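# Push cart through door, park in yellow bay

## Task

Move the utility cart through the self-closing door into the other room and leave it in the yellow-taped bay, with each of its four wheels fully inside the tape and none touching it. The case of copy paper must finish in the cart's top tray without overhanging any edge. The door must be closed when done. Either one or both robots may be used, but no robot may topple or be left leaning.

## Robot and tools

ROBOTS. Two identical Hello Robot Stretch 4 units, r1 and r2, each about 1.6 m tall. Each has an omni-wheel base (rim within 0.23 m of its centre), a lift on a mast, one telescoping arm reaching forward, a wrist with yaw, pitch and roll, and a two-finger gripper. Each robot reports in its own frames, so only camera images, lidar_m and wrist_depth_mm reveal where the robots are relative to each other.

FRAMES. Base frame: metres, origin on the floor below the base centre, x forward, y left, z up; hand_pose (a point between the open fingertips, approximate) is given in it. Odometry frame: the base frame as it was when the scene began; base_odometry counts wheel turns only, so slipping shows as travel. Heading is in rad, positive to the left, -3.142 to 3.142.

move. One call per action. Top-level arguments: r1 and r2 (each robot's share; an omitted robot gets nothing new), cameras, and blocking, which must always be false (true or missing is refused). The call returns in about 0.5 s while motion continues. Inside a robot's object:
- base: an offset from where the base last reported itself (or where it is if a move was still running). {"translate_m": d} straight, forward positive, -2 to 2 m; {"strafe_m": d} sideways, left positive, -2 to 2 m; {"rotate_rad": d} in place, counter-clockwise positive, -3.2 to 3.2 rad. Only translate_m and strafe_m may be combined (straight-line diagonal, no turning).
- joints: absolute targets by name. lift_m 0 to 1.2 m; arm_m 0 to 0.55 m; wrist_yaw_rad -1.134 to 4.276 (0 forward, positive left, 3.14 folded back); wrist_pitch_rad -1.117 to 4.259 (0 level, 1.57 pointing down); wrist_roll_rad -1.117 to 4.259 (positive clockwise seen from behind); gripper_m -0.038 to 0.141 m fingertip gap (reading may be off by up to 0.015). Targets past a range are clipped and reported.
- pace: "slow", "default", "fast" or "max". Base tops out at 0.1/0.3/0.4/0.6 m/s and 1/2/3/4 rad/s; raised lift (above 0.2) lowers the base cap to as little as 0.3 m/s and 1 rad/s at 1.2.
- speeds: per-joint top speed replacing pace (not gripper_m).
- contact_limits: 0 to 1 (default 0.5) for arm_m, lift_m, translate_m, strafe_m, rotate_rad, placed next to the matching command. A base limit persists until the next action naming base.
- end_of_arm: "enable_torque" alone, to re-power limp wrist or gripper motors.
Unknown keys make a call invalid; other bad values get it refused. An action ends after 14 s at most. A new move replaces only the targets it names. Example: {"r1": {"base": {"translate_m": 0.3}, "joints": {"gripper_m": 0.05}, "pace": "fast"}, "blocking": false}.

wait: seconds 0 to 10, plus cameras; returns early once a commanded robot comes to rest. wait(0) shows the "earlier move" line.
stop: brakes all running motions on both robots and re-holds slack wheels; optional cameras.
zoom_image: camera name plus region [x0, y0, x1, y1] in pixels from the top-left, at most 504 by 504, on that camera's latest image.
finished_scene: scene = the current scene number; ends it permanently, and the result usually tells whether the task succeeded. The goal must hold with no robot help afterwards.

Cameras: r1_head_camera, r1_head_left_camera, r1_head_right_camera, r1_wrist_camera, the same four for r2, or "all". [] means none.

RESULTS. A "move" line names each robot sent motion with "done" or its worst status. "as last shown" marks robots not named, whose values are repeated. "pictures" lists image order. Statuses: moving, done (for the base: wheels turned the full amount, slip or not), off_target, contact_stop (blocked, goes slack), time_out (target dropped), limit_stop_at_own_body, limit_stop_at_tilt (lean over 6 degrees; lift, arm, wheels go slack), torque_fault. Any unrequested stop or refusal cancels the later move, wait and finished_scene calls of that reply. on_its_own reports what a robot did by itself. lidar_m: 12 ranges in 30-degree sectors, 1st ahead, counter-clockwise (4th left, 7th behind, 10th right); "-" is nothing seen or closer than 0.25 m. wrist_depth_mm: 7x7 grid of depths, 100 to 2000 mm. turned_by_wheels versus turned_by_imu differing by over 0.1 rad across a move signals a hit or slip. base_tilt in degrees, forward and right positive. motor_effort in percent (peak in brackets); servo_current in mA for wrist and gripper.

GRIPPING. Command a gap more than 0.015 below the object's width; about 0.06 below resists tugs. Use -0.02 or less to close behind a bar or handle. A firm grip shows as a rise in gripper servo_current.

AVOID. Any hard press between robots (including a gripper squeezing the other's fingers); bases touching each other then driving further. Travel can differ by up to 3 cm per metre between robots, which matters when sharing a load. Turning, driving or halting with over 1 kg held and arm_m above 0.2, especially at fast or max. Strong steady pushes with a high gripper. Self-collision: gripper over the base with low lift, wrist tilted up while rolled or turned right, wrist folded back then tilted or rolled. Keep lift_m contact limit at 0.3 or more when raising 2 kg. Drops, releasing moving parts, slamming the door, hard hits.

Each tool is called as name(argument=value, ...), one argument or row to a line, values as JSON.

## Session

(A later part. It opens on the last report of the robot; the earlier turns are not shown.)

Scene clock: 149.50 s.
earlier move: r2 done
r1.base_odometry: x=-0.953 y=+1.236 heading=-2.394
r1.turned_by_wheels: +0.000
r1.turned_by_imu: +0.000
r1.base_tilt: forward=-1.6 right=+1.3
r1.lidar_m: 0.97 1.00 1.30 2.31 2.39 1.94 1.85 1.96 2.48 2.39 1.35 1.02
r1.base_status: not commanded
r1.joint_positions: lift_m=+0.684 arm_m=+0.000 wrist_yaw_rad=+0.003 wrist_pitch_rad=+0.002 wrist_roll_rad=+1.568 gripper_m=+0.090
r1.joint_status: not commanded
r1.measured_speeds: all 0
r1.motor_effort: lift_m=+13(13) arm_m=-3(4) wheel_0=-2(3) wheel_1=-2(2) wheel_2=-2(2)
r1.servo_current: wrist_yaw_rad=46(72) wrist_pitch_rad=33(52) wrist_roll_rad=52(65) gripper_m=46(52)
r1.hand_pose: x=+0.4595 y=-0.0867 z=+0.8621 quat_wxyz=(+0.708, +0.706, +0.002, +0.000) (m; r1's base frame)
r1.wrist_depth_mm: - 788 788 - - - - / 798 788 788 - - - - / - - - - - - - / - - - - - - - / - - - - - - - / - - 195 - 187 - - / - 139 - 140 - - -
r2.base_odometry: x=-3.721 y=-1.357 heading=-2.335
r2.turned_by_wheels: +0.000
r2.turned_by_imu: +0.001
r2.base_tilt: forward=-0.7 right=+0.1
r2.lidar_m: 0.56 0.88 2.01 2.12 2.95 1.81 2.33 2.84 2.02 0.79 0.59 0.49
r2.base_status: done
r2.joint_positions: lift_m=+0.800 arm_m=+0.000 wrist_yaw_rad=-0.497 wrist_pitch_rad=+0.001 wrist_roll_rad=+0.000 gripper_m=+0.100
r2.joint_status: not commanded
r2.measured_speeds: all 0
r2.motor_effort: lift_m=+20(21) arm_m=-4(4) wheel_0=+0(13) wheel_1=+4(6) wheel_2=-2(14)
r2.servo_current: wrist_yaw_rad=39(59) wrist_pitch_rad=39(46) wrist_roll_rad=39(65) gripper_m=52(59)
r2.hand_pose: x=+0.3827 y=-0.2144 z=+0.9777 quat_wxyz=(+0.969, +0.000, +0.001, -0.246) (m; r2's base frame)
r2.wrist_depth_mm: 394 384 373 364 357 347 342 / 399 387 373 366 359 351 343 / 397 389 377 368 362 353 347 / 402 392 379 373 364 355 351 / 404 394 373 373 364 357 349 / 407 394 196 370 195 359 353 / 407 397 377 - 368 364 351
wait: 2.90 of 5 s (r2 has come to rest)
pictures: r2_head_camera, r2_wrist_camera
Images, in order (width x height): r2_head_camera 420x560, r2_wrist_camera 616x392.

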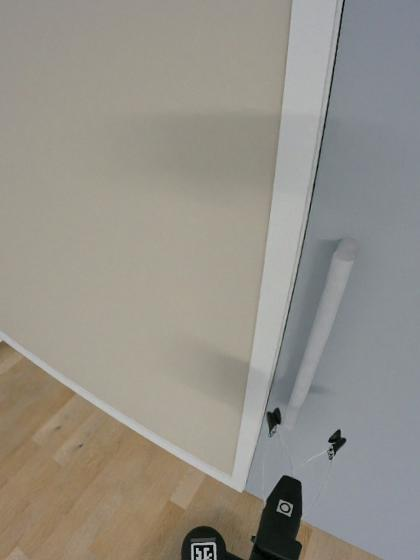

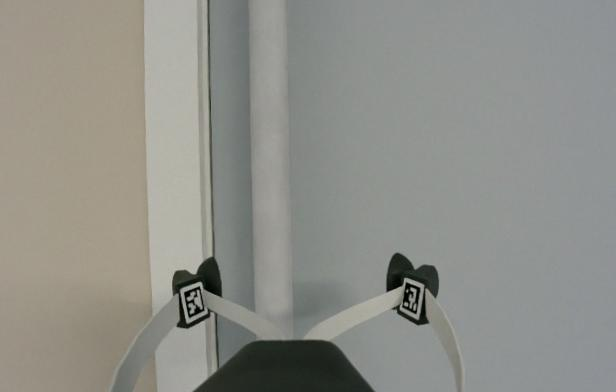

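move(
  r2={"base":{"translate_m":0.138,"strafe_m":-0.05},"pace":"slow","contact_limits":{"translate_m":0.3}},
  blocking=false,
  cameras=[],
)

wait(
  seconds=4,
  cameras=["r2_wrist_camera","r2_head_camera"],
)

Scene clock: 157.03 s.
move: r2 moving
r1: as last shown
r1.base_tilt: forward=-1.5 right=+1.3
r1.lidar_m: 1.00 1.01 1.31 2.31 2.41 1.96 1.85 1.97 2.47 2.38 1.32 1.03
r1.servo_current: wrist_yaw_rad=65(65) wrist_pitch_rad=46(46) wrist_roll_rad=52(59) gripper_m=39(52)
r1.wrist_depth_mm: - 788 788 - - - - / 788 788 778 - - - - / - - - - - - - / - - - - - - - / - - - - - - - / - - 196 - 187 - - / - 139 - 139 - - -
r2.base_odometry: x=-3.733 y=-1.363 heading=-2.335
r2.turned_by_wheels: +0.000
r2.turned_by_imu: +0.001
r2.base_tilt: forward=-0.7 right=+0.1
r2.lidar_m: 0.59 0.85 2.00 2.11 2.99 1.79 2.40 2.81 1.96 0.77 0.59 0.50
r2.base_status: translate_m moving; strafe_m moving
r2.joint_positions: lift_m=+0.800 arm_m=+0.000 wrist_yaw_rad=-0.497 wrist_pitch_rad=+0.001 wrist_roll_rad=+0.000 gripper_m=+0.100
r2.joint_status: not commanded
r2.measured_speeds: translate_m=+0.050 strafe_m=-0.018 rotate_rad=+0.001 lift_m=+0.000 arm_m=+0.000 wrist_yaw_rad=+0.000 wrist_pitch_rad=+0.000 wrist_roll_rad=+0.000
r2.motor_effort: lift_m=+20(21) arm_m=-4(4) wheel_0=+7(8) wheel_1=+6(6) wheel_2=-9(10)
r2.servo_current: wrist_yaw_rad=46(52) wrist_pitch_rad=39(46) wrist_roll_rad=39(59) gripper_m=52(52)
r2.contact_limits: translate_m 0.3
r2.hand_pose: x=+0.3827 y=-0.2144 z=+0.9777 quat_wxyz=(+0.969, +0.000, +0.001, -0.246) (m; r2's base frame)
r2.wrist_depth_mm: 382 373 357 353 345 338 332 / 384 375 364 353 349 342 332 / 387 377 366 357 351 342 336 / 389 379 368 359 351 345 338 / 392 382 362 359 355 345 340 / 392 384 197 362 197 345 343 / 397 389 370 - 357 351 345
pictures: none
No camera images: "cameras" was empty.

Scene clock: 159.23 s.
earlier move: r2 done
r1.base_odometry: x=-0.953 y=+1.236 heading=-2.394
r1.turned_by_wheels: +0.000
r1.turned_by_imu: +0.000
r1.base_tilt: forward=-1.6 right=+1.3
r1.lidar_m: 0.98 1.00 1.30 2.32 2.41 1.95 1.86 1.97 2.51 2.39 1.35 1.04
r1.base_status: not commanded
r1.joint_positions: lift_m=+0.684 arm_m=+0.000 wrist_yaw_rad=+0.003 wrist_pitch_rad=+0.002 wrist_roll_rad=+1.568 gripper_m=+0.090
r1.joint_status: not commanded
r1.measured_speeds: all 0
r1.motor_effort: lift_m=+13(13) arm_m=-4(4) wheel_0=-2(3) wheel_1=-2(2) wheel_2=-2(2)
r1.servo_current: wrist_yaw_rad=59(78) wrist_pitch_rad=39(52) wrist_roll_rad=52(72) gripper_m=46(52)
r1.hand_pose: x=+0.4595 y=-0.0867 z=+0.8621 quat_wxyz=(+0.708, +0.706, +0.002, +0.000) (m; r1's base frame)
r1.wrist_depth_mm: - 798 788 - - - - / 788 778 778 - - - - / - - - - - - - / - - - - - - - / - - - - - - - / - - 196 - 187 - - / - 139 - 140 - - -
r2.base_odometry: x=-3.852 y=-1.422 heading=-2.336
r2.turned_by_wheels: -0.001
r2.turned_by_imu: +0.015
r2.base_tilt: forward=-0.7 right=+0.1
r2.lidar_m: 0.43 0.68 1.96 2.07 2.95 1.94 3.75 2.85 1.48 0.61 0.45 0.36
r2.base_status: done
r2.joint_positions: lift_m=+0.800 arm_m=+0.000 wrist_yaw_rad=-0.514 wrist_pitch_rad=+0.001 wrist_roll_rad=+0.000 gripper_m=+0.100
r2.joint_status: not commanded
r2.measured_speeds: all 0
r2.motor_effort: lift_m=+21(21) arm_m=+4(5) wheel_0=+11(16) wheel_1=+2(6) wheel_2=-19(21)
r2.servo_current: wrist_yaw_rad=78(91) wrist_pitch_rad=39(46) wrist_roll_rad=52(65) gripper_m=52(59)
r2.contact_limits: translate_m 0.3
r2.hand_pose: x=+0.3791 y=-0.2178 z=+0.9777 quat_wxyz=(+0.967, +0.000, +0.001, -0.254) (m; r2's base frame)
r2.wrist_depth_mm: 247 231 240 162 232 229 225 / 249 232 242 235 232 229 225 / 251 233 243 236 235 230 227 / 252 235 244 237 236 232 229 / 254 236 245 172 237 233 229 / 256 237 192 164 237 234 232 / 257 240 250 - 239 236 234
wait: 2.20 of 4 s (r2 has come to rest)
pictures: r2_head_camera, r2_wrist_camera
Images, in order (width x height): r2_head_camera 420x560, r2_wrist_camera 616x392.

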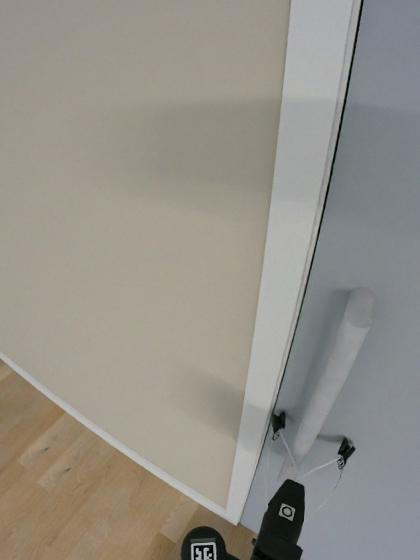

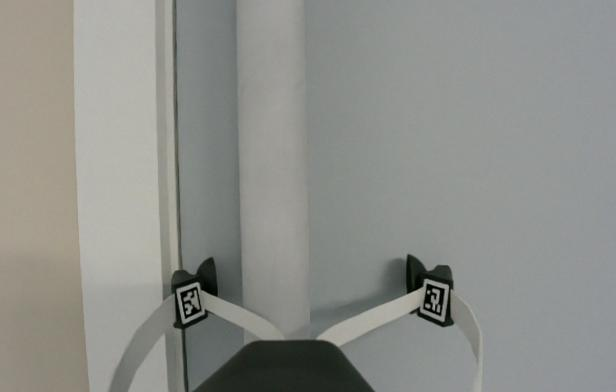

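move(
  r2={"joints":{"gripper_m":-0.035}},
  blocking=false,
  cameras=[],
)

wait(
  seconds=3,
  cameras=["r2_wrist_camera"],
)

move(
  r2={"base":{"translate_m":-0.39,"strafe_m":0.025},"joints":{"wrist_yaw_rad":-0.176},"speeds":{"wrist_yaw_rad":0.2},"contact_limits":{"translate_m":1}},
  blocking=false,
  cameras=[],
)

wait(
  seconds=5,
  cameras=["r2_wrist_camera","r2_head_camera"],
)

Scene clock: 165.80 s.
move: r2 moving
r1: as last shown
r1.lidar_m: 0.99 1.02 1.29 2.31 2.43 1.96 1.85 1.97 2.49 2.38 1.32 1.05
r1.servo_current: wrist_yaw_rad=52(65) wrist_pitch_rad=39(46) wrist_roll_rad=65(65) gripper_m=46(46)
r1.wrist_depth_mm: - 798 788 - - - - / 788 798 788 - - - - / - - - - - - - / - - - - - - - / - - - - - - - / - - 196 - 187 - - / - 139 - 140 - - -
r2.base_odometry: x=-3.852 y=-1.422 heading=-2.336
r2.turned_by_wheels: +0.000
r2.turned_by_imu: +0.001
r2.base_tilt: forward=-0.7 right=+0.0
r2.lidar_m: 0.45 0.68 1.95 2.10 2.99 1.92 3.79 2.87 1.47 0.61 0.45 0.37
r2.base_status: not commanded
r2.joint_positions: lift_m=+0.800 arm_m=+0.000 wrist_yaw_rad=-0.514 wrist_pitch_rad=+0.001 wrist_roll_rad=+0.000 gripper_m=+0.084
r2.joint_status: gripper_m moving
r2.measured_speeds: all 0
r2.motor_effort: lift_m=+20(21) arm_m=+4(5) wheel_0=+11(12) wheel_1=+2(2) wheel_2=-19(19)
r2.servo_current: wrist_yaw_rad=65(91) wrist_pitch_rad=39(39) wrist_roll_rad=46(46) gripper_m=176(176)
r2.contact_limits: translate_m 0.3
r2.hand_pose: x=+0.3790 y=-0.2179 z=+0.9777 quat_wxyz=(+0.967, +0.000, +0.001, -0.254) (m; r2's base frame)
r2.wrist_depth_mm: 247 232 240 162 233 228 225 / 250 233 242 236 232 229 226 / 250 233 243 236 235 230 227 / 253 235 244 238 236 232 229 / 254 236 246 174 238 233 229 / 256 238 191 164 237 234 232 / 258 241 250 - 239 236 234
pictures: none
No camera images: "cameras" was empty.

Scene clock: 167.33 s.
earlier move: r2 done
r1.base_odometry: x=-0.953 y=+1.236 heading=-2.394
r1.turned_by_wheels: +0.000
r1.turned_by_imu: +0.000
r1.base_tilt: forward=-1.6 right=+1.3
r1.lidar_m: 0.97 1.01 1.29 2.32 2.41 1.95 1.85 1.94 2.51 2.40 1.32 1.03
r1.base_status: not commanded
r1.joint_positions: lift_m=+0.684 arm_m=+0.000 wrist_yaw_rad=+0.003 wrist_pitch_rad=+0.002 wrist_roll_rad=+1.568 gripper_m=+0.090
r1.joint_status: not commanded
r1.measured_speeds: all 0
r1.motor_effort: lift_m=+13(13) arm_m=-3(4) wheel_0=-2(3) wheel_1=-2(2) wheel_2=-2(2)
r1.servo_current: wrist_yaw_rad=46(78) wrist_pitch_rad=39(52) wrist_roll_rad=33(65) gripper_m=39(52)
r1.hand_pose: x=+0.4595 y=-0.0867 z=+0.8621 quat_wxyz=(+0.708, +0.706, +0.002, +0.000) (m; r1's base frame)
r1.wrist_depth_mm: - 778 788 - - - - / 788 788 798 - - - - / - - - - - - - / - - - - - - - / - - - - - - - / - - 196 - 187 - - / - 139 - 140 - - -
r2.base_odometry: x=-3.853 y=-1.422 heading=-2.335
r2.turned_by_wheels: +0.001
r2.turned_by_imu: +0.001
r2.base_tilt: forward=-0.6 right=+0.1
r2.lidar_m: 0.45 0.65 1.98 2.09 2.98 1.94 3.76 2.85 1.47 0.61 0.43 0.35
r2.base_status: not commanded
r2.joint_positions: lift_m=+0.800 arm_m=+0.000 wrist_yaw_rad=-0.500 wrist_pitch_rad=+0.001 wrist_roll_rad=+0.000 gripper_m=-0.034
r2.joint_status: all done
r2.measured_speeds: all 0
r2.motor_effort: lift_m=+21(21) arm_m=+4(5) wheel_0=+3(12) wheel_1=+1(2) wheel_2=-3(19)
r2.servo_current: wrist_yaw_rad=59(91) wrist_pitch_rad=33(46) wrist_roll_rad=52(59) gripper_m=124(306)
r2.contact_limits: translate_m 0.3
r2.hand_pose: x=+0.3820 y=-0.2150 z=+0.9777 quat_wxyz=(+0.969, +0.000, +0.001, -0.248) (m; r2's base frame)
r2.wrist_depth_mm: 251 231 238 153 225 219 214 / 252 231 238 153 227 220 216 / 254 233 239 154 227 222 216 / 256 234 241 155 229 224 218 / 257 236 242 155 230 224 220 / 259 237 186 157 180 224 220 / 262 241 246 - 231 224 222
wait: 1.53 of 3 s (r2 has come to rest)
pictures: r2_wrist_camera
Images, in order (width x height): r2_wrist_camera 616x392.

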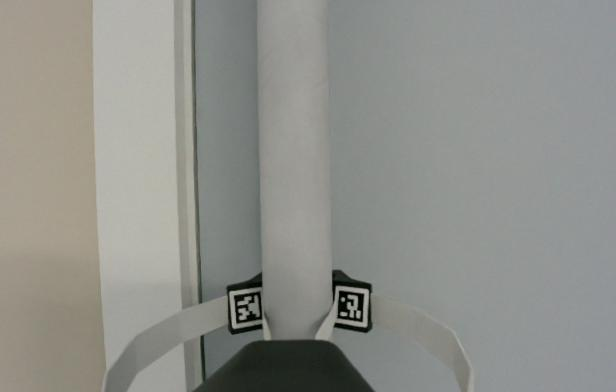

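Scene clock: 167.83 s.
move: r2 moving
r1: as last shown
r1.lidar_m: 0.97 1.01 1.30 2.31 2.41 1.95 1.85 1.97 2.48 2.39 1.33 1.04
r1.motor_effort: lift_m=+13(13) arm_m=-4(4) wheel_0=-2(2) wheel_1=-2(2) wheel_2=-2(2)
r1.servo_current: wrist_yaw_rad=59(59) wrist_pitch_rad=39(46) wrist_roll_rad=59(59) gripper_m=39(46)
r1.wrist_depth_mm: - 788 798 - - - - / 788 798 788 - - - - / - - - - - - - / - - - - - - - / - - - - - - - / - - 195 - 187 - - / - 139 - 139 - - -
r2.base_odometry: x=-3.830 y=-1.401 heading=-2.336
r2.turned_by_wheels: -0.001
r2.turned_by_imu: -0.002
r2.base_tilt: forward=-0.4 right=+0.2
r2.lidar_m: 0.46 0.70 1.98 2.10 2.97 1.91 3.76 2.84 1.54 0.62 0.47 0.37
r2.base_status: translate_m moving; strafe_m moving
r2.joint_positions: lift_m=+0.800 arm_m=+0.000 wrist_yaw_rad=-0.414 wrist_pitch_rad=+0.001 wrist_roll_rad=+0.000 gripper_m=-0.034
r2.joint_status: wrist_yaw_rad moving
r2.measured_speeds: translate_m=-0.124 strafe_m=+0.008 rotate_rad=-0.004 lift_m=+0.000 arm_m=+0.000 wrist_yaw_rad=+0.202 wrist_pitch_rad=+0.000 wrist_roll_rad=+0.000
r2.motor_effort: lift_m=+21(21) arm_m=-5(5) wheel_0=-17(17) wheel_1=-6(8) wheel_2=+19(19)
r2.servo_current: wrist_yaw_rad=33(85) wrist_pitch_rad=39(46) wrist_roll_rad=46(52) gripper_m=117(117)
r2.contact_limits: translate_m 1
r2.hand_pose: x=+0.3999 y=-0.1960 z=+0.9777 quat_wxyz=(+0.979, +0.000, +0.001, -0.205) (m; r2's base frame)
r2.wrist_depth_mm: 279 253 250 162 231 222 215 / 285 255 250 164 232 223 216 / 283 256 252 165 234 226 217 / 287 258 255 164 236 227 219 / 290 259 255 165 237 226 220 / 290 277 183 166 180 228 221 / 296 282 255 - 236 224 222
pictures: none
No camera images: "cameras" was empty.

Scene clock: 170.13 s.
earlier move: r2 done
r1.base_odometry: x=-0.953 y=+1.236 heading=-2.394
r1.turned_by_wheels: +0.000
r1.turned_by_imu: +0.000
r1.base_tilt: forward=-1.6 right=+1.3
r1.lidar_m: 1.08 1.01 1.28 2.31 2.39 1.97 1.86 1.95 2.51 2.39 1.34 1.06
r1.base_status: not commanded
r1.joint_positions: lift_m=+0.684 arm_m=+0.000 wrist_yaw_rad=+0.003 wrist_pitch_rad=+0.002 wrist_roll_rad=+1.568 gripper_m=+0.090
r1.joint_status: not commanded
r1.measured_speeds: all 0
r1.motor_effort: lift_m=+13(13) arm_m=-3(4) wheel_0=-2(3) wheel_1=-2(2) wheel_2=-2(2)
r1.servo_current: wrist_yaw_rad=65(72) wrist_pitch_rad=46(52) wrist_roll_rad=72(72) gripper_m=33(52)
r1.hand_pose: x=+0.4595 y=-0.0867 z=+0.8621 quat_wxyz=(+0.708, +0.706, +0.002, +0.000) (m; r1's base frame)
r1.wrist_depth_mm: - - - - - 1708 1205 / - - - - - 1756 1182 / - 1118 1098 - - - 1078 / - - - - - - - / - - - - - - - / - - 196 - 187 - - / - 139 - 139 - - -
r2.base_odometry: x=-3.565 y=-1.158 heading=-2.334
r2.turned_by_wheels: +0.002
r2.turned_by_imu: -0.012
r2.base_tilt: forward=-0.6 right=+0.1
r2.lidar_m: 0.42 1.16 2.14 2.26 3.18 1.56 3.63 2.67 2.60 1.09 0.56 0.38
r2.base_status: done
r2.joint_positions: lift_m=+0.800 arm_m=+0.000 wrist_yaw_rad=-0.159 wrist_pitch_rad=+0.001 wrist_roll_rad=+0.000 gripper_m=-0.034
r2.joint_status: all done
r2.measured_speeds: all 0
r2.motor_effort: lift_m=+21(21) arm_m=-5(5) wheel_0=+2(23) wheel_1=-5(14) wheel_2=+19(27)
r2.servo_current: wrist_yaw_rad=98(130) wrist_pitch_rad=39(52) wrist_roll_rad=39(59) gripper_m=111(124)
r2.contact_limits: translate_m 1
r2.hand_pose: x=+0.4420 y=-0.1319 z=+0.9777 quat_wxyz=(+0.997, +0.000, +0.001, -0.079) (m; r2's base frame)
r2.wrist_depth_mm: - - 245 168 234 228 222 / - - 248 163 234 229 223 / - - 250 168 236 229 224 / - - 251 168 237 231 226 / - - 252 165 239 231 227 / - - 182 167 236 233 229 / - - 256 - - 233 229
wait: 2.30 of 5 s (r2 has come to rest)
pictures: r2_head_camera, r2_wrist_camera
Images, in order (width x height): r2_head_camera 420x560, r2_wrist_camera 616x392.

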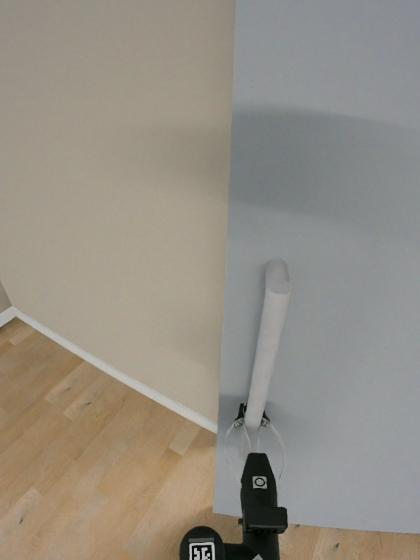

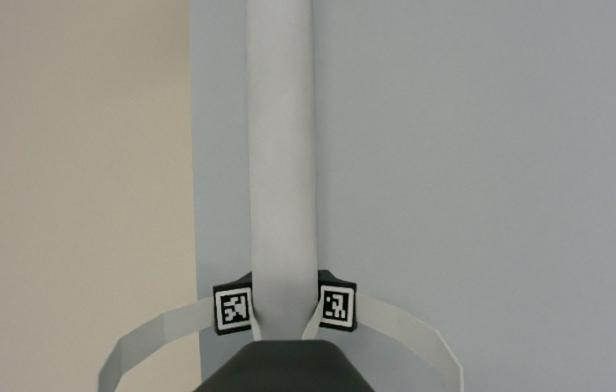

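move(
  r2={"base":{"translate_m":-0.377,"strafe_m":-0.128},"joints":{"wrist_yaw_rad":0.16},"speeds":{"wrist_yaw_rad":0.22},"contact_limits":{"translate_m":1}},
  blocking=false,
  cameras=[],
)

wait(
  seconds=5,
  cameras=["r2_wrist_camera"],
)

move(
  r2={"base":{"translate_m":-0.304,"strafe_m":-0.265},"joints":{"wrist_yaw_rad":0.48},"speeds":{"wrist_yaw_rad":0.2},"contact_limits":{"translate_m":1}},
  blocking=false,
  cameras=[],
)

wait(
  seconds=5,
  cameras=["r2_wrist_camera"],
)

move(
  r2={"base":{"translate_m":-0.2,"strafe_m":-0.427},"joints":{"wrist_yaw_rad":0.845},"speeds":{"wrist_yaw_rad":0.2},"contact_limits":{"translate_m":1}},
  blocking=false,
  cameras=[],
)

wait(
  seconds=5,
  cameras=["r2_wrist_camera","r1_head_camera","r2_head_left_camera","r2_head_camera"],
)

Scene clock: 182.77 s.
move: r2 moving
r1: as last shown
r1.lidar_m: 1.10 1.01 1.31 2.30 2.40 1.98 1.86 1.95 2.50 2.39 1.31 1.06
r1.motor_effort: lift_m=+13(13) arm_m=-3(4) wheel_0=-2(2) wheel_1=-2(2) wheel_2=-2(2)
r1.servo_current: wrist_yaw_rad=39(52) wrist_pitch_rad=46(46) wrist_roll_rad=59(59) gripper_m=52(52)
r1.wrist_depth_mm: - - - - - 1661 1205 / - - - - - 1708 1205 / - 1098 1138 - - - 1118 / - - - - - - - / - - - - - - - / - - 196 - 187 - - / - 139 - 140 - - -
r2.base_odometry: x=-3.551 y=-1.128 heading=-2.333
r2.turned_by_wheels: +0.001
r2.turned_by_imu: +0.002
r2.base_tilt: forward=-0.7 right=+0.0
r2.lidar_m: 0.40 1.17 2.15 2.29 3.22 1.53 3.63 2.68 2.56 1.08 0.60 0.48
r2.base_status: translate_m moving; strafe_m moving
r2.joint_positions: lift_m=+0.800 arm_m=+0.000 wrist_yaw_rad=-0.070 wrist_pitch_rad=+0.001 wrist_roll_rad=+0.000 gripper_m=-0.034
r2.joint_status: wrist_yaw_rad moving
r2.measured_speeds: translate_m=-0.123 strafe_m=-0.042 rotate_rad=-0.004 lift_m=+0.000 arm_m=+0.000 wrist_yaw_rad=+0.219 wrist_pitch_rad=+0.000 wrist_roll_rad=+0.000
r2.motor_effort: lift_m=+21(21) arm_m=-5(5) wheel_0=-1(5) wheel_1=-11(12) wheel_2=+27(27)
r2.servo_current: wrist_yaw_rad=65(124) wrist_pitch_rad=39(46) wrist_roll_rad=52(52) gripper_m=117(117)
r2.contact_limits: translate_m 1
r2.hand_pose: x=+0.4526 y=-0.1073 z=+0.9777 quat_wxyz=(+0.999, +0.000, +0.001, -0.035) (m; r2's base frame)
r2.wrist_depth_mm: - - 249 163 231 224 216 / - - 251 164 232 224 217 / - - 252 165 232 225 218 / - - 253 165 235 227 220 / - - 254 166 236 228 221 / - - 183 167 179 228 222 / - - - - 237 227 224
pictures: none
No camera images: "cameras" was empty.

Scene clock: 186.00 s.
earlier move: r2 off_target
r1.base_odometry: x=-0.953 y=+1.236 heading=-2.394
r1.turned_by_wheels: +0.000
r1.turned_by_imu: +0.000
r1.base_tilt: forward=-1.6 right=+1.3
r1.lidar_m: 1.18 1.03 1.30 2.32 2.42 1.94 1.85 1.98 2.49 2.38 1.34 1.05
r1.base_status: not commanded
r1.joint_positions: lift_m=+0.684 arm_m=+0.000 wrist_yaw_rad=+0.003 wrist_pitch_rad=+0.002 wrist_roll_rad=+1.568 gripper_m=+0.090
r1.joint_status: not commanded
r1.measured_speeds: all 0
r1.motor_effort: lift_m=+13(13) arm_m=-3(4) wheel_0=-2(3) wheel_1=-2(2) wheel_2=-2(2)
r1.servo_current: wrist_yaw_rad=46(65) wrist_pitch_rad=39(52) wrist_roll_rad=52(72) gripper_m=46(52)
r1.hand_pose: x=+0.4595 y=-0.0867 z=+0.8621 quat_wxyz=(+0.708, +0.706, +0.002, +0.000) (m; r1's base frame)
r1.wrist_depth_mm: - - - - - 1708 1205 / - - - - - 1756 1205 / - - - - - 1756 1255 / - - 1430 - - - 1205 / - - - - - - 1118 / - - 196 - 187 - - / - 139 - 139 - - -
r2.base_odometry: x=-3.398 y=-0.797 heading=-2.332
r2.turned_by_wheels: +0.001
r2.turned_by_imu: +0.073
r2.base_tilt: forward=-0.6 right=+0.1
r2.lidar_m: 0.40 1.62 2.43 2.64 1.44 1.29 2.98 2.35 2.30 1.32 0.76 0.52
r2.base_status: done
r2.joint_positions: lift_m=+0.800 arm_m=+0.000 wrist_yaw_rad=+0.187 wrist_pitch_rad=+0.001 wrist_roll_rad=+0.000 gripper_m=-0.034
r2.joint_status: wrist_yaw_rad off_target (ended at +0.187, target +0.160)
r2.measured_speeds: all 0
r2.on_its_own: wrist_yaw_rad is at rest, and its servo_current (169 mA) is outside its rest range (0 to 104 mA)
r2.motor_effort: lift_m=+20(21) arm_m=-5(6) wheel_0=+9(19) wheel_1=+0(12) wheel_2=+14(30)
r2.servo_current: wrist_yaw_rad=169(189) wrist_pitch_rad=46(46) wrist_roll_rad=39(59) gripper_m=111(124)
r2.contact_limits: translate_m 1
r2.hand_pose: x=+0.4706 y=-0.0322 z=+0.9777 quat_wxyz=(+0.996, +0.000, +0.001, +0.094) (m; r2's base frame)
r2.wrist_depth_mm: - - 251 163 228 220 213 / - - 251 163 229 220 213 / - - 252 169 231 222 216 / - - 255 170 233 224 215 / - - 257 165 234 224 216 / - - 183 166 230 224 218 / - 1921 260 - 236 224 219
wait: 3.23 of 5 s (r2 has come to rest)
pictures: r2_wrist_camera
Images, in order (width x height): r2_wrist_camera 616x392.

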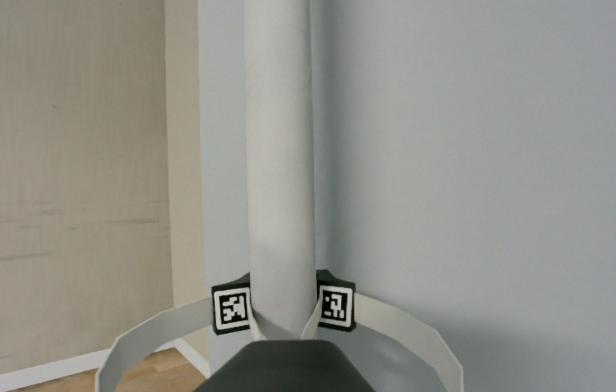

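Scene clock: 186.50 s.
move: r2 moving
r1: as last shown
r1.lidar_m: 1.17 1.03 1.30 2.28 2.41 1.96 1.86 1.95 2.50 2.39 1.33 1.04
r1.motor_effort: lift_m=+13(13) arm_m=-3(4) wheel_0=-2(3) wheel_1=-1(2) wheel_2=-2(2)
r1.servo_current: wrist_yaw_rad=46(65) wrist_pitch_rad=39(46) wrist_roll_rad=52(52) gripper_m=39(46)
r1.wrist_depth_mm: - - - - - 1708 1229 / - - - - - 1756 1229 / - - - - - 1756 1205 / - - 1430 - - - 1205 / - - - - - - 1118 / - - 195 - 187 - - / - 139 - 139 - - -
r2.base_odometry: x=-3.396 y=-0.764 heading=-2.330
r2.turned_by_wheels: +0.002
r2.turned_by_imu: +0.003
r2.base_tilt: forward=-0.6 right=+0.0
r2.lidar_m: 0.37 1.63 2.46 2.68 1.40 1.28 2.94 2.31 2.26 1.31 0.77 0.52
r2.base_status: translate_m moving; strafe_m moving
r2.joint_positions: lift_m=+0.800 arm_m=+0.000 wrist_yaw_rad=+0.261 wrist_pitch_rad=+0.001 wrist_roll_rad=+0.000 gripper_m=-0.034
r2.joint_status: wrist_yaw_rad moving
r2.measured_speeds: translate_m=-0.098 strafe_m=-0.084 rotate_rad=+0.000 lift_m=+0.000 arm_m=+0.000 wrist_yaw_rad=+0.205 wrist_pitch_rad=+0.000 wrist_roll_rad=+0.000
r2.motor_effort: lift_m=+21(21) arm_m=-5(5) wheel_0=+17(17) wheel_1=-14(14) wheel_2=+24(26)
r2.servo_current: wrist_yaw_rad=52(150) wrist_pitch_rad=39(46) wrist_roll_rad=46(59) gripper_m=111(117)
r2.contact_limits: translate_m 1
r2.hand_pose: x=+0.4722 y=-0.0100 z=+0.9777 quat_wxyz=(+0.991, +0.000, +0.001, +0.130) (m; r2's base frame)
r2.wrist_depth_mm: - - 255 167 225 213 207 / - - 256 163 228 216 207 / - - 258 167 229 217 209 / - - 259 167 230 218 210 / - - - 167 232 220 212 / - - 183 167 227 220 212 / - - 1921 - 233 217 213
pictures: none
No camera images: "cameras" was empty.

Scene clock: 189.43 s.
earlier move: r2 off_target
r1.base_odometry: x=-0.953 y=+1.236 heading=-2.394
r1.turned_by_wheels: +0.000
r1.turned_by_imu: +0.000
r1.base_tilt: forward=-1.6 right=+1.3
r1.lidar_m: 1.24 1.03 1.29 2.32 2.40 1.94 1.86 1.98 2.49 2.39 1.32 1.06
r1.base_status: not commanded
r1.joint_positions: lift_m=+0.684 arm_m=+0.000 wrist_yaw_rad=+0.003 wrist_pitch_rad=+0.002 wrist_roll_rad=+1.568 gripper_m=+0.090
r1.joint_status: not commanded
r1.measured_speeds: all 0
r1.motor_effort: lift_m=+13(13) arm_m=-3(4) wheel_0=-2(3) wheel_1=-2(2) wheel_2=-2(2)
r1.servo_current: wrist_yaw_rad=52(72) wrist_pitch_rad=39(52) wrist_roll_rad=59(72) gripper_m=46(52)
r1.hand_pose: x=+0.4595 y=-0.0867 z=+0.8621 quat_wxyz=(+0.708, +0.706, +0.002, +0.000) (m; r1's base frame)
r1.wrist_depth_mm: - - - - - 1708 1229 / - - - - - 1708 1205 / - - - - - 1756 1255 / - - - - - 1708 1255 / - - - - - - 1182 / - - 195 - 187 - 1160 / - 139 - 140 - - -
r2.base_odometry: x=-3.381 y=-0.395 heading=-2.331
r2.turned_by_wheels: -0.001
r2.turned_by_imu: +0.367
r2.base_tilt: forward=-0.6 right=+0.0
r2.lidar_m: 0.41 2.73 2.84 1.50 1.40 3.00 2.11 2.00 1.42 1.00 0.63 0.48
r2.base_status: done
r2.joint_positions: lift_m=+0.800 arm_m=+0.000 wrist_yaw_rad=+0.506 wrist_pitch_rad=+0.001 wrist_roll_rad=+0.000 gripper_m=-0.034
r2.joint_status: wrist_yaw_rad off_target (ended at +0.506, target +0.480)
r2.measured_speeds: all 0
r2.on_its_own: wrist_yaw_rad is at rest, and its servo_current (163 mA) is outside its rest range (0 to 104 mA)
r2.motor_effort: lift_m=+20(21) arm_m=-4(5) wheel_0=+10(30) wheel_1=-2(14) wheel_2=+13(28)
r2.servo_current: wrist_yaw_rad=163(176) wrist_pitch_rad=46(46) wrist_roll_rad=52(59) gripper_m=111(117)
r2.contact_limits: translate_m 1
r2.hand_pose: x=+0.4656 y=+0.0632 z=+0.9777 quat_wxyz=(+0.968, +0.000, +0.001, +0.250) (m; r2's base frame)
r2.wrist_depth_mm: - - - 165 211 177 - / - - - 166 211 182 165 / - - - 166 218 187 166 / - - - 167 216 185 167 / - - - 167 216 186 168 / - - 182 167 180 186 169 / - - - - 214 176 169
wait: 2.93 of 5 s (r2 has come to rest)
pictures: r2_wrist_camera
Images, in order (width x height): r2_wrist_camera 616x392.

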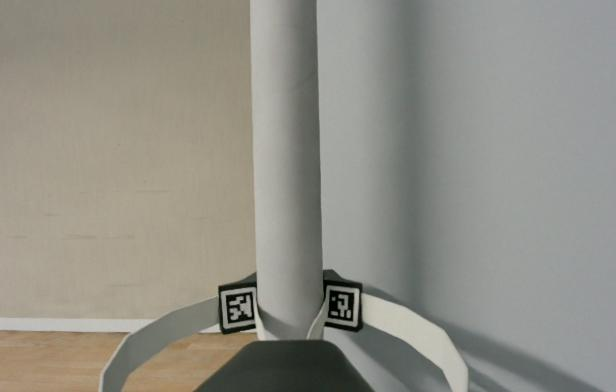

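Scene clock: 189.93 s.
move: r2 moving
r1: as last shown
r1.lidar_m: 1.23 1.02 1.28 2.31 2.41 1.97 1.85 1.94 2.53 2.39 1.33 1.05
r1.motor_effort: lift_m=+13(13) arm_m=-3(4) wheel_0=-3(3) wheel_1=-2(2) wheel_2=-2(2)
r1.servo_current: wrist_yaw_rad=59(72) wrist_pitch_rad=39(46) wrist_roll_rad=39(59) gripper_m=39(46)
r1.wrist_depth_mm: - - - - - 1756 1205 / - - - - - 1708 1205 / - - - - - 1756 1229 / - - - - - 1661 1229 / - - - - - - 1281 / - - 196 - 187 - 1160 / - 139 - 139 - - -
r2.base_odometry: x=-3.393 y=-0.366 heading=-2.328
r2.turned_by_wheels: +0.003
r2.turned_by_imu: +0.018
r2.base_tilt: forward=-0.7 right=+0.1
r2.lidar_m: 0.39 0.49 2.85 1.46 1.39 2.89 2.08 1.98 1.35 0.97 0.60 0.45
r2.base_status: translate_m moving; strafe_m moving
r2.joint_positions: lift_m=+0.800 arm_m=+0.000 wrist_yaw_rad=+0.580 wrist_pitch_rad=+0.001 wrist_roll_rad=+0.000 gripper_m=-0.034
r2.joint_status: wrist_yaw_rad moving
r2.measured_speeds: translate_m=-0.041 strafe_m=-0.118 rotate_rad=+0.010 lift_m=+0.000 arm_m=+0.000 wrist_yaw_rad=+0.225 wrist_pitch_rad=+0.000 wrist_roll_rad=+0.000
r2.motor_effort: lift_m=+20(21) arm_m=-4(4) wheel_0=+17(24) wheel_1=-12(14) wheel_2=+23(23)
r2.servo_current: wrist_yaw_rad=91(176) wrist_pitch_rad=46(46) wrist_roll_rad=46(52) gripper_m=111(117)
r2.contact_limits: translate_m 1
r2.hand_pose: x=+0.4601 y=+0.0849 z=+0.9777 quat_wxyz=(+0.958, +0.000, +0.001, +0.286) (m; r2's base frame)
r2.wrist_depth_mm: - - - 166 208 175 - / - - - 166 209 177 - / - - - 167 215 182 160 / - - - 167 212 176 160 / - - - 167 213 176 - / - - 183 167 199 181 166 / - - - - 211 173 -
pictures: none
No camera images: "cameras" was empty.

Scene clock: 193.20 s.
earlier move: r2 done
r1.base_odometry: x=-0.953 y=+1.236 heading=-2.394
r1.turned_by_wheels: +0.000
r1.turned_by_imu: +0.000
r1.base_tilt: forward=-1.6 right=+1.3
r1.lidar_m: 1.23 1.01 1.30 2.30 2.39 1.95 1.87 1.96 2.48 2.40 1.32 1.05
r1.base_status: not commanded
r1.joint_positions: lift_m=+0.684 arm_m=+0.000 wrist_yaw_rad=+0.003 wrist_pitch_rad=+0.002 wrist_roll_rad=+1.568 gripper_m=+0.090
r1.joint_status: not commanded
r1.measured_speeds: all 0
r1.motor_effort: lift_m=+13(13) arm_m=-4(4) wheel_0=-2(3) wheel_1=-2(2) wheel_2=-2(2)
r1.servo_current: wrist_yaw_rad=65(72) wrist_pitch_rad=52(52) wrist_roll_rad=39(65) gripper_m=46(52)
r1.hand_pose: x=+0.4595 y=-0.0867 z=+0.8621 quat_wxyz=(+0.708, +0.706, +0.002, +0.000) (m; r1's base frame)
r1.wrist_depth_mm: - - - - - 1708 1205 / - - - - - 1756 1205 / - - - - - 1756 1229 / - - - - - 1576 1205 / - - - - - - 1182 / - - 196 - 187 - - / - 139 - 139 - - -
r2.base_odometry: x=-3.555 y=+0.043 heading=-2.331
r2.turned_by_wheels: -0.003
r2.turned_by_imu: +0.710
r2.base_tilt: forward=-0.7 right=+0.0
r2.lidar_m: 0.31 0.42 1.73 1.94 2.51 2.04 1.37 0.69 0.39 0.26 0.25 0.25
r2.base_status: done
r2.joint_positions: lift_m=+0.800 arm_m=+0.000 wrist_yaw_rad=+0.836 wrist_pitch_rad=+0.001 wrist_roll_rad=+0.000 gripper_m=-0.034
r2.joint_status: all done
r2.measured_speeds: all 0
r2.motor_effort: lift_m=+18(21) arm_m=-11(12) wheel_0=-3(28) wheel_1=-8(23) wheel_2=+8(32)
r2.servo_current: wrist_yaw_rad=65(176) wrist_pitch_rad=39(52) wrist_roll_rad=52(65) gripper_m=111(117)
r2.contact_limits: translate_m 1
r2.hand_pose: x=+0.4295 y=+0.1555 z=+0.9778 quat_wxyz=(+0.914, +0.000, +0.000, +0.406) (m; r2's base frame)
r2.wrist_depth_mm: - - - 165 - 149 - / - - - 165 - 135 - / - - - 165 - 138 - / - 1756 - 167 - 155 - / - - - 167 - 139 - / - - 182 168 178 129 - / 1921 126 158 - - 128 -
wait: 3.27 of 5 s (r2 has come to rest)
pictures: r1_head_camera, r2_head_camera, r2_head_left_camera, r2_wrist_camera
Images, in order (width x height): r1_head_camera 420x560, r2_head_camera 420x560, r2_head_left_camera 420x672, r2_wrist_camera 616x392.

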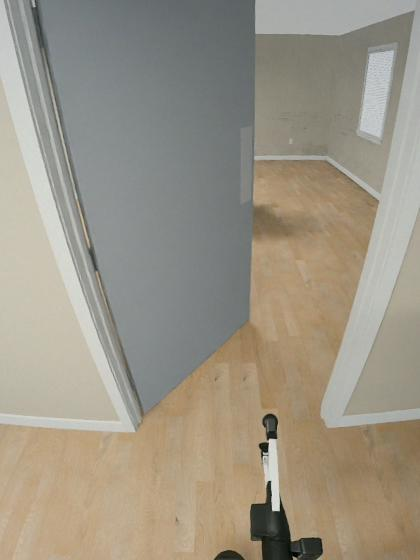

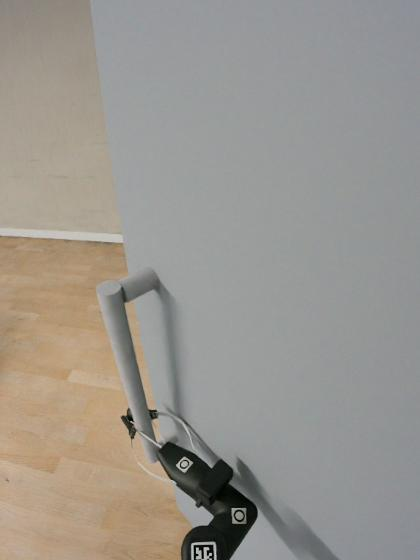

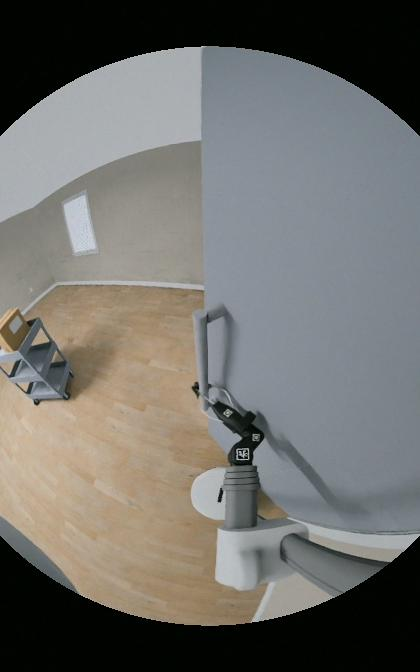

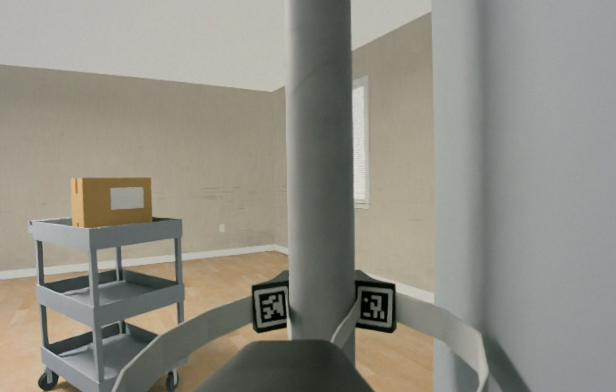

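move(
  r2={"base":{"translate_m":-0.307,"strafe_m":0.168},"contact_limits":{"translate_m":1}},
  blocking=false,
  cameras=[],
)

wait(
  seconds=5,
  cameras=["r2_wrist_camera","r1_head_camera","r2_head_left_camera","r2_head_camera"],
)

Scene clock: 213.33 s.
move: r2 moving
r1: as last shown
r1.lidar_m: 1.23 1.03 1.31 2.30 2.40 1.95 1.85 1.94 2.52 2.38 1.35 1.06
r1.motor_effort: lift_m=+13(13) arm_m=-3(4) wheel_0=-2(3) wheel_1=-2(2) wheel_2=-2(2)
r1.servo_current: wrist_yaw_rad=52(72) wrist_pitch_rad=33(46) wrist_roll_rad=39(65) gripper_m=39(52)
r1.wrist_depth_mm: - - - - - 1708 1182 / - - - - - 1708 1205 / - - - - - 1708 1229 / - - - - - 1708 1229 / - - - - - - 1182 / - - 196 - 187 - 1138 / - 139 - 139 - - -
r2.base_odometry: x=-3.521 y=+0.054 heading=-2.330
r2.turned_by_wheels: +0.000
r2.turned_by_imu: -0.053
r2.base_tilt: forward=-0.6 right=+0.1
r2.lidar_m: 0.31 0.40 1.73 1.80 2.56 2.05 1.64 0.78 0.54 0.30 0.25 0.25
r2.base_status: translate_m moving; strafe_m moving
r2.joint_positions: lift_m=+0.800 arm_m=+0.000 wrist_yaw_rad=+0.836 wrist_pitch_rad=+0.001 wrist_roll_rad=+0.000 gripper_m=-0.034
r2.joint_status: not commanded
r2.measured_speeds: translate_m=-0.123 strafe_m=+0.065 rotate_rad=+0.004 lift_m=+0.000 arm_m=+0.000 wrist_yaw_rad=+0.000 wrist_pitch_rad=+0.000 wrist_roll_rad=+0.000
r2.motor_effort: lift_m=+18(18) arm_m=-11(11) wheel_0=-11(17) wheel_1=-13(13) wheel_2=+25(27)
r2.servo_current: wrist_yaw_rad=59(65) wrist_pitch_rad=39(46) wrist_roll_rad=46(52) gripper_m=111(117)
r2.contact_limits: translate_m 1
r2.hand_pose: x=+0.4295 y=+0.1555 z=+0.9778 quat_wxyz=(+0.914, +0.000, +0.000, +0.406) (m; r2's base frame)
r2.wrist_depth_mm: - - - 166 - 153 - / - - - 166 - 141 - / - - - 166 - 143 - / - - - 167 - 158 - / - - - 167 - 159 - / 1708 - - 168 177 143 - / - 126 158 - - 158 -
pictures: none
No camera images: "cameras" was empty.

Scene clock: 215.33 s.
earlier move: r2 done
r1.base_odometry: x=-0.953 y=+1.236 heading=-2.394
r1.turned_by_wheels: +0.000
r1.turned_by_imu: +0.000
r1.base_tilt: forward=-1.6 right=+1.3
r1.lidar_m: 1.35 1.02 1.29 2.30 2.38 1.94 1.85 1.96 2.50 2.38 1.35 1.05
r1.base_status: not commanded
r1.joint_positions: lift_m=+0.684 arm_m=+0.000 wrist_yaw_rad=+0.003 wrist_pitch_rad=+0.002 wrist_roll_rad=+1.568 gripper_m=+0.090
r1.joint_status: not commanded
r1.measured_speeds: all 0
r1.motor_effort: lift_m=+13(13) arm_m=-3(4) wheel_0=-2(3) wheel_1=-2(2) wheel_2=-2(2)
r1.servo_current: wrist_yaw_rad=39(72) wrist_pitch_rad=46(46) wrist_roll_rad=59(65) gripper_m=39(52)
r1.hand_pose: x=+0.4595 y=-0.0867 z=+0.8621 quat_wxyz=(+0.708, +0.706, +0.002, +0.000) (m; r1's base frame)
r1.wrist_depth_mm: - - - - - 1708 1229 / - - - - - 1756 1160 / - - - - - 1756 1229 / - - - - - 1756 1255 / - - - - - 1661 1229 / - - 196 - 187 - 1255 / - 139 - 139 - - -
r2.base_odometry: x=-3.222 y=+0.150 heading=-2.332
r2.turned_by_wheels: -0.001
r2.turned_by_imu: -0.062
r2.base_tilt: forward=-0.7 right=+0.1
r2.lidar_m: 0.38 0.40 1.64 1.94 2.33 1.80 1.74 1.03 0.78 0.63 0.41 0.37
r2.base_status: done
r2.joint_positions: lift_m=+0.800 arm_m=+0.000 wrist_yaw_rad=+0.838 wrist_pitch_rad=+0.001 wrist_roll_rad=+0.000 gripper_m=-0.034
r2.joint_status: not commanded
r2.measured_speeds: translate_m=+0.000 strafe_m=+0.000 rotate_rad=+0.000 lift_m=+0.000 arm_m=+0.000 wrist_yaw_rad=-0.001 wrist_pitch_rad=+0.000 wrist_roll_rad=+0.000
r2.motor_effort: lift_m=+18(19) arm_m=-10(12) wheel_0=-9(17) wheel_1=-7(19) wheel_2=+3(32)
r2.servo_current: wrist_yaw_rad=52(65) wrist_pitch_rad=39(46) wrist_roll_rad=46(59) gripper_m=111(117)
r2.contact_limits: translate_m 1
r2.hand_pose: x=+0.4291 y=+0.1560 z=+0.9778 quat_wxyz=(+0.913, +0.000, +0.000, +0.407) (m; r2's base frame)
r2.wrist_depth_mm: - - - 165 227 158 - / - - - 165 218 160 - / - - - 163 219 161 - / - 1576 - 164 223 161 136 / - - - 166 222 163 - / - 1499 185 164 180 156 - / - 122 - - 225 149 -
wait: 2.00 of 5 s (r2 has come to rest)
pictures: r1_head_camera, r2_head_camera, r2_head_left_camera, r2_wrist_camera
Images, in order (width x height): r1_head_camera 420x560, r2_head_camera 420x560, r2_head_left_camera 420x672, r2_wrist_camera 616x392.

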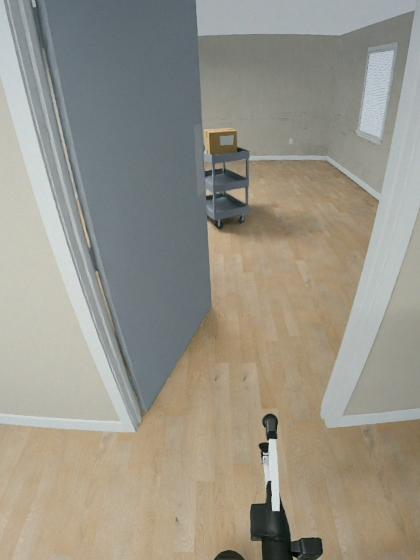

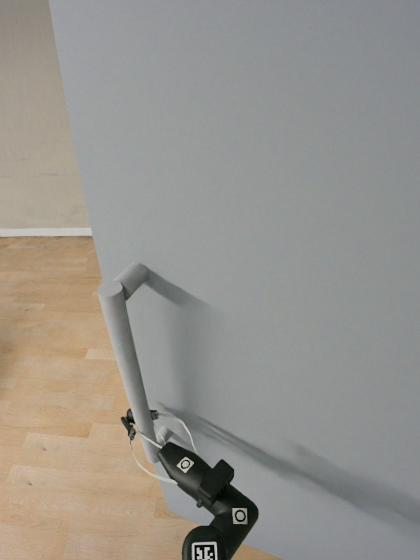

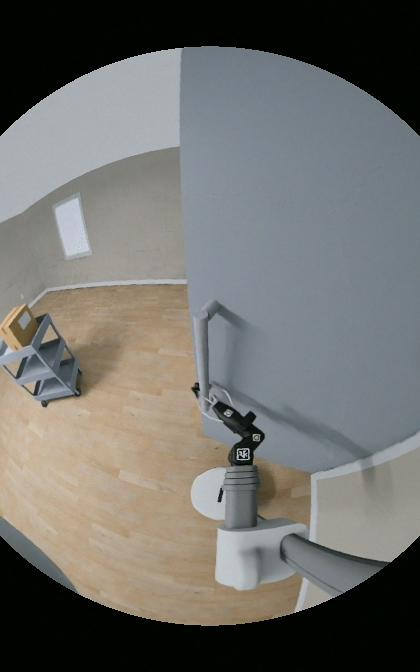

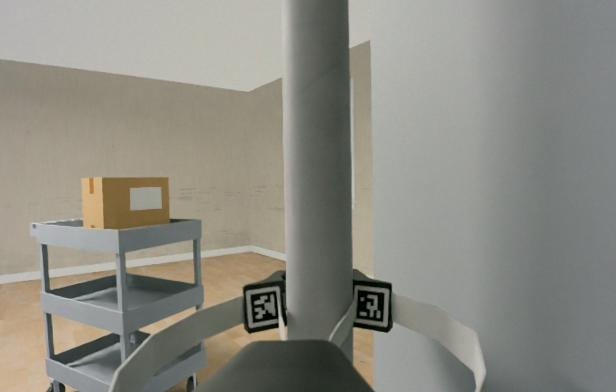

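move(
  r2={"base":{"translate_m":-0.41,"strafe_m":0.03},"contact_limits":{"translate_m":1}},
  blocking=false,
  cameras=[],
)

wait(
  seconds=5,
  cameras=["r2_wrist_camera","r1_head_camera","r2_head_left_camera"],
)

Scene clock: 221.47 s.
move: r2 moving
r1: as last shown
r1.lidar_m: 1.37 1.00 1.30 2.30 2.43 1.96 1.87 1.97 2.49 2.39 1.35 1.06
r1.servo_current: wrist_yaw_rad=52(59) wrist_pitch_rad=39(46) wrist_roll_rad=46(65) gripper_m=46(46)
r1.wrist_depth_mm: - - - - - 1708 1182 / - - - - - 1756 1255 / - - - - - 1756 1205 / - - - - - 1808 1229 / - - - - - 1708 1229 / - - 196 - 187 - 1255 / - 139 - 139 - - -
r2.base_odometry: x=-3.199 y=+0.170 heading=-2.331
r2.turned_by_wheels: +0.000
r2.turned_by_imu: +0.001
r2.base_tilt: forward=-0.7 right=+0.0
r2.lidar_m: 0.38 0.38 1.66 2.02 2.28 1.76 1.70 1.01 0.79 0.63 0.41 0.38
r2.base_status: translate_m moving; strafe_m moving
r2.joint_positions: lift_m=+0.800 arm_m=+0.000 wrist_yaw_rad=+0.838 wrist_pitch_rad=+0.001 wrist_roll_rad=+0.000 gripper_m=-0.034
r2.joint_status: not commanded
r2.measured_speeds: translate_m=-0.120 strafe_m=+0.010 rotate_rad=+0.011 lift_m=+0.000 arm_m=+0.000 wrist_yaw_rad=+0.000 wrist_pitch_rad=+0.000 wrist_roll_rad=+0.000
r2.motor_effort: lift_m=+18(18) arm_m=-10(10) wheel_0=-6(15) wheel_1=-14(14) wheel_2=+22(22)
r2.servo_current: wrist_yaw_rad=65(65) wrist_pitch_rad=39(46) wrist_roll_rad=46(59) gripper_m=111(111)
r2.contact_limits: translate_m 1
r2.hand_pose: x=+0.4291 y=+0.1560 z=+0.9778 quat_wxyz=(+0.913, +0.000, +0.000, +0.407) (m; r2's base frame)
r2.wrist_depth_mm: - - - 163 213 157 - / - - - 163 215 158 - / - - - 164 230 160 - / - 1708 - 165 232 161 136 / - - - 166 232 162 137 / - 1499 182 166 179 155 137 / - 139 - - 222 148 -
pictures: none
No camera images: "cameras" was empty.

Scene clock: 223.83 s.
earlier move: r2 done
r1.base_odometry: x=-0.953 y=+1.236 heading=-2.394
r1.turned_by_wheels: +0.000
r1.turned_by_imu: +0.000
r1.base_tilt: forward=-1.6 right=+1.3
r1.lidar_m: 2.05 1.00 1.27 2.31 2.40 1.95 1.86 1.96 2.53 2.39 1.34 1.06
r1.base_status: not commanded
r1.joint_positions: lift_m=+0.684 arm_m=+0.000 wrist_yaw_rad=+0.003 wrist_pitch_rad=+0.002 wrist_roll_rad=+1.568 gripper_m=+0.090
r1.joint_status: not commanded
r1.measured_speeds: all 0
r1.motor_effort: lift_m=+13(13) arm_m=-3(4) wheel_0=-2(3) wheel_1=-2(2) wheel_2=-2(2)
r1.servo_current: wrist_yaw_rad=39(59) wrist_pitch_rad=39(52) wrist_roll_rad=59(72) gripper_m=46(46)
r1.hand_pose: x=+0.4595 y=-0.0867 z=+0.8621 quat_wxyz=(+0.708, +0.706, +0.002, +0.000) (m; r1's base frame)
r1.wrist_depth_mm: - - - - - 1708 1229 / - - - - - 1708 1229 / - - - - - 1708 1229 / - - - - - 1756 1255 / - - - - - 1756 1255 / - - 213 - 197 1537 1255 / - 180 1661 143 - - 1255
r2.base_odometry: x=-2.918 y=+0.426 heading=-2.331
r2.turned_by_wheels: +0.000
r2.turned_by_imu: +0.061
r2.base_tilt: forward=-0.7 right=+0.1
r2.lidar_m: 0.41 0.39 1.79 3.61 1.72 1.38 1.34 0.96 0.75 0.74 0.61 0.44
r2.base_status: done
r2.joint_positions: lift_m=+0.800 arm_m=+0.000 wrist_yaw_rad=+0.851 wrist_pitch_rad=+0.001 wrist_roll_rad=+0.000 gripper_m=-0.034
r2.joint_status: not commanded
r2.measured_speeds: all 0
r2.motor_effort: lift_m=+18(19) arm_m=-10(11) wheel_0=+0(15) wheel_1=-6(18) wheel_2=+10(31)
r2.servo_current: wrist_yaw_rad=52(65) wrist_pitch_rad=46(46) wrist_roll_rad=52(65) gripper_m=111(117)
r2.contact_limits: translate_m 1
r2.hand_pose: x=+0.4272 y=+0.1591 z=+0.9778 quat_wxyz=(+0.911, +0.000, +0.000, +0.413) (m; r2's base frame)
r2.wrist_depth_mm: - - - 161 210 172 - / - - - 162 213 169 - / - - - 164 215 176 - / - - - 166 216 177 - / - - - 166 217 172 153 / - - 184 165 180 173 154 / - - 1921 - 211 159 -
wait: 2.37 of 5 s (r2 has come to rest)
pictures: r1_head_camera, r2_head_left_camera, r2_wrist_camera
Images, in order (width x height): r1_head_camera 420x560, r2_head_left_camera 420x672, r2_wrist_camera 616x392.

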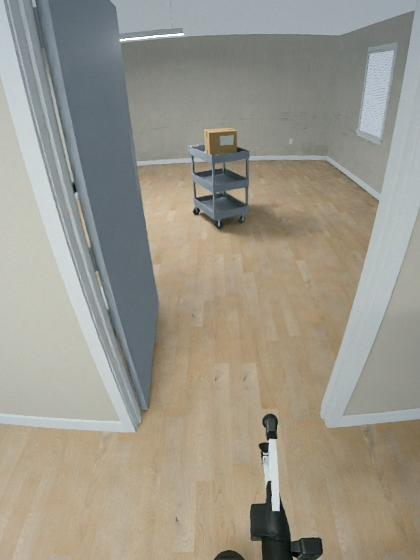

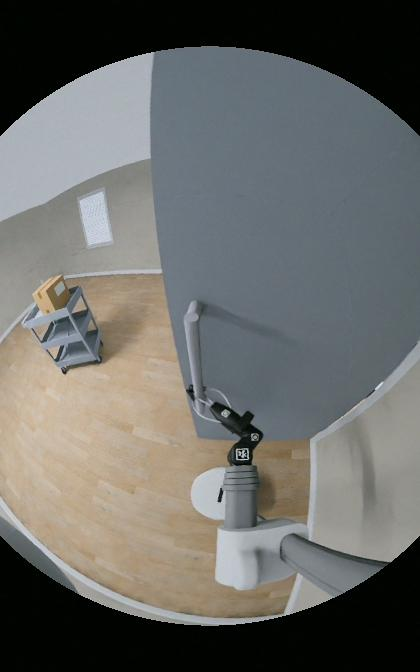

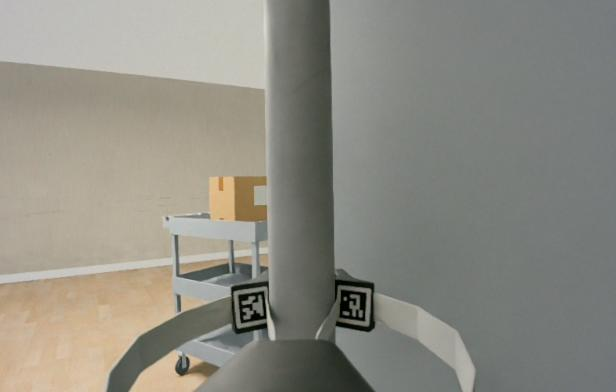

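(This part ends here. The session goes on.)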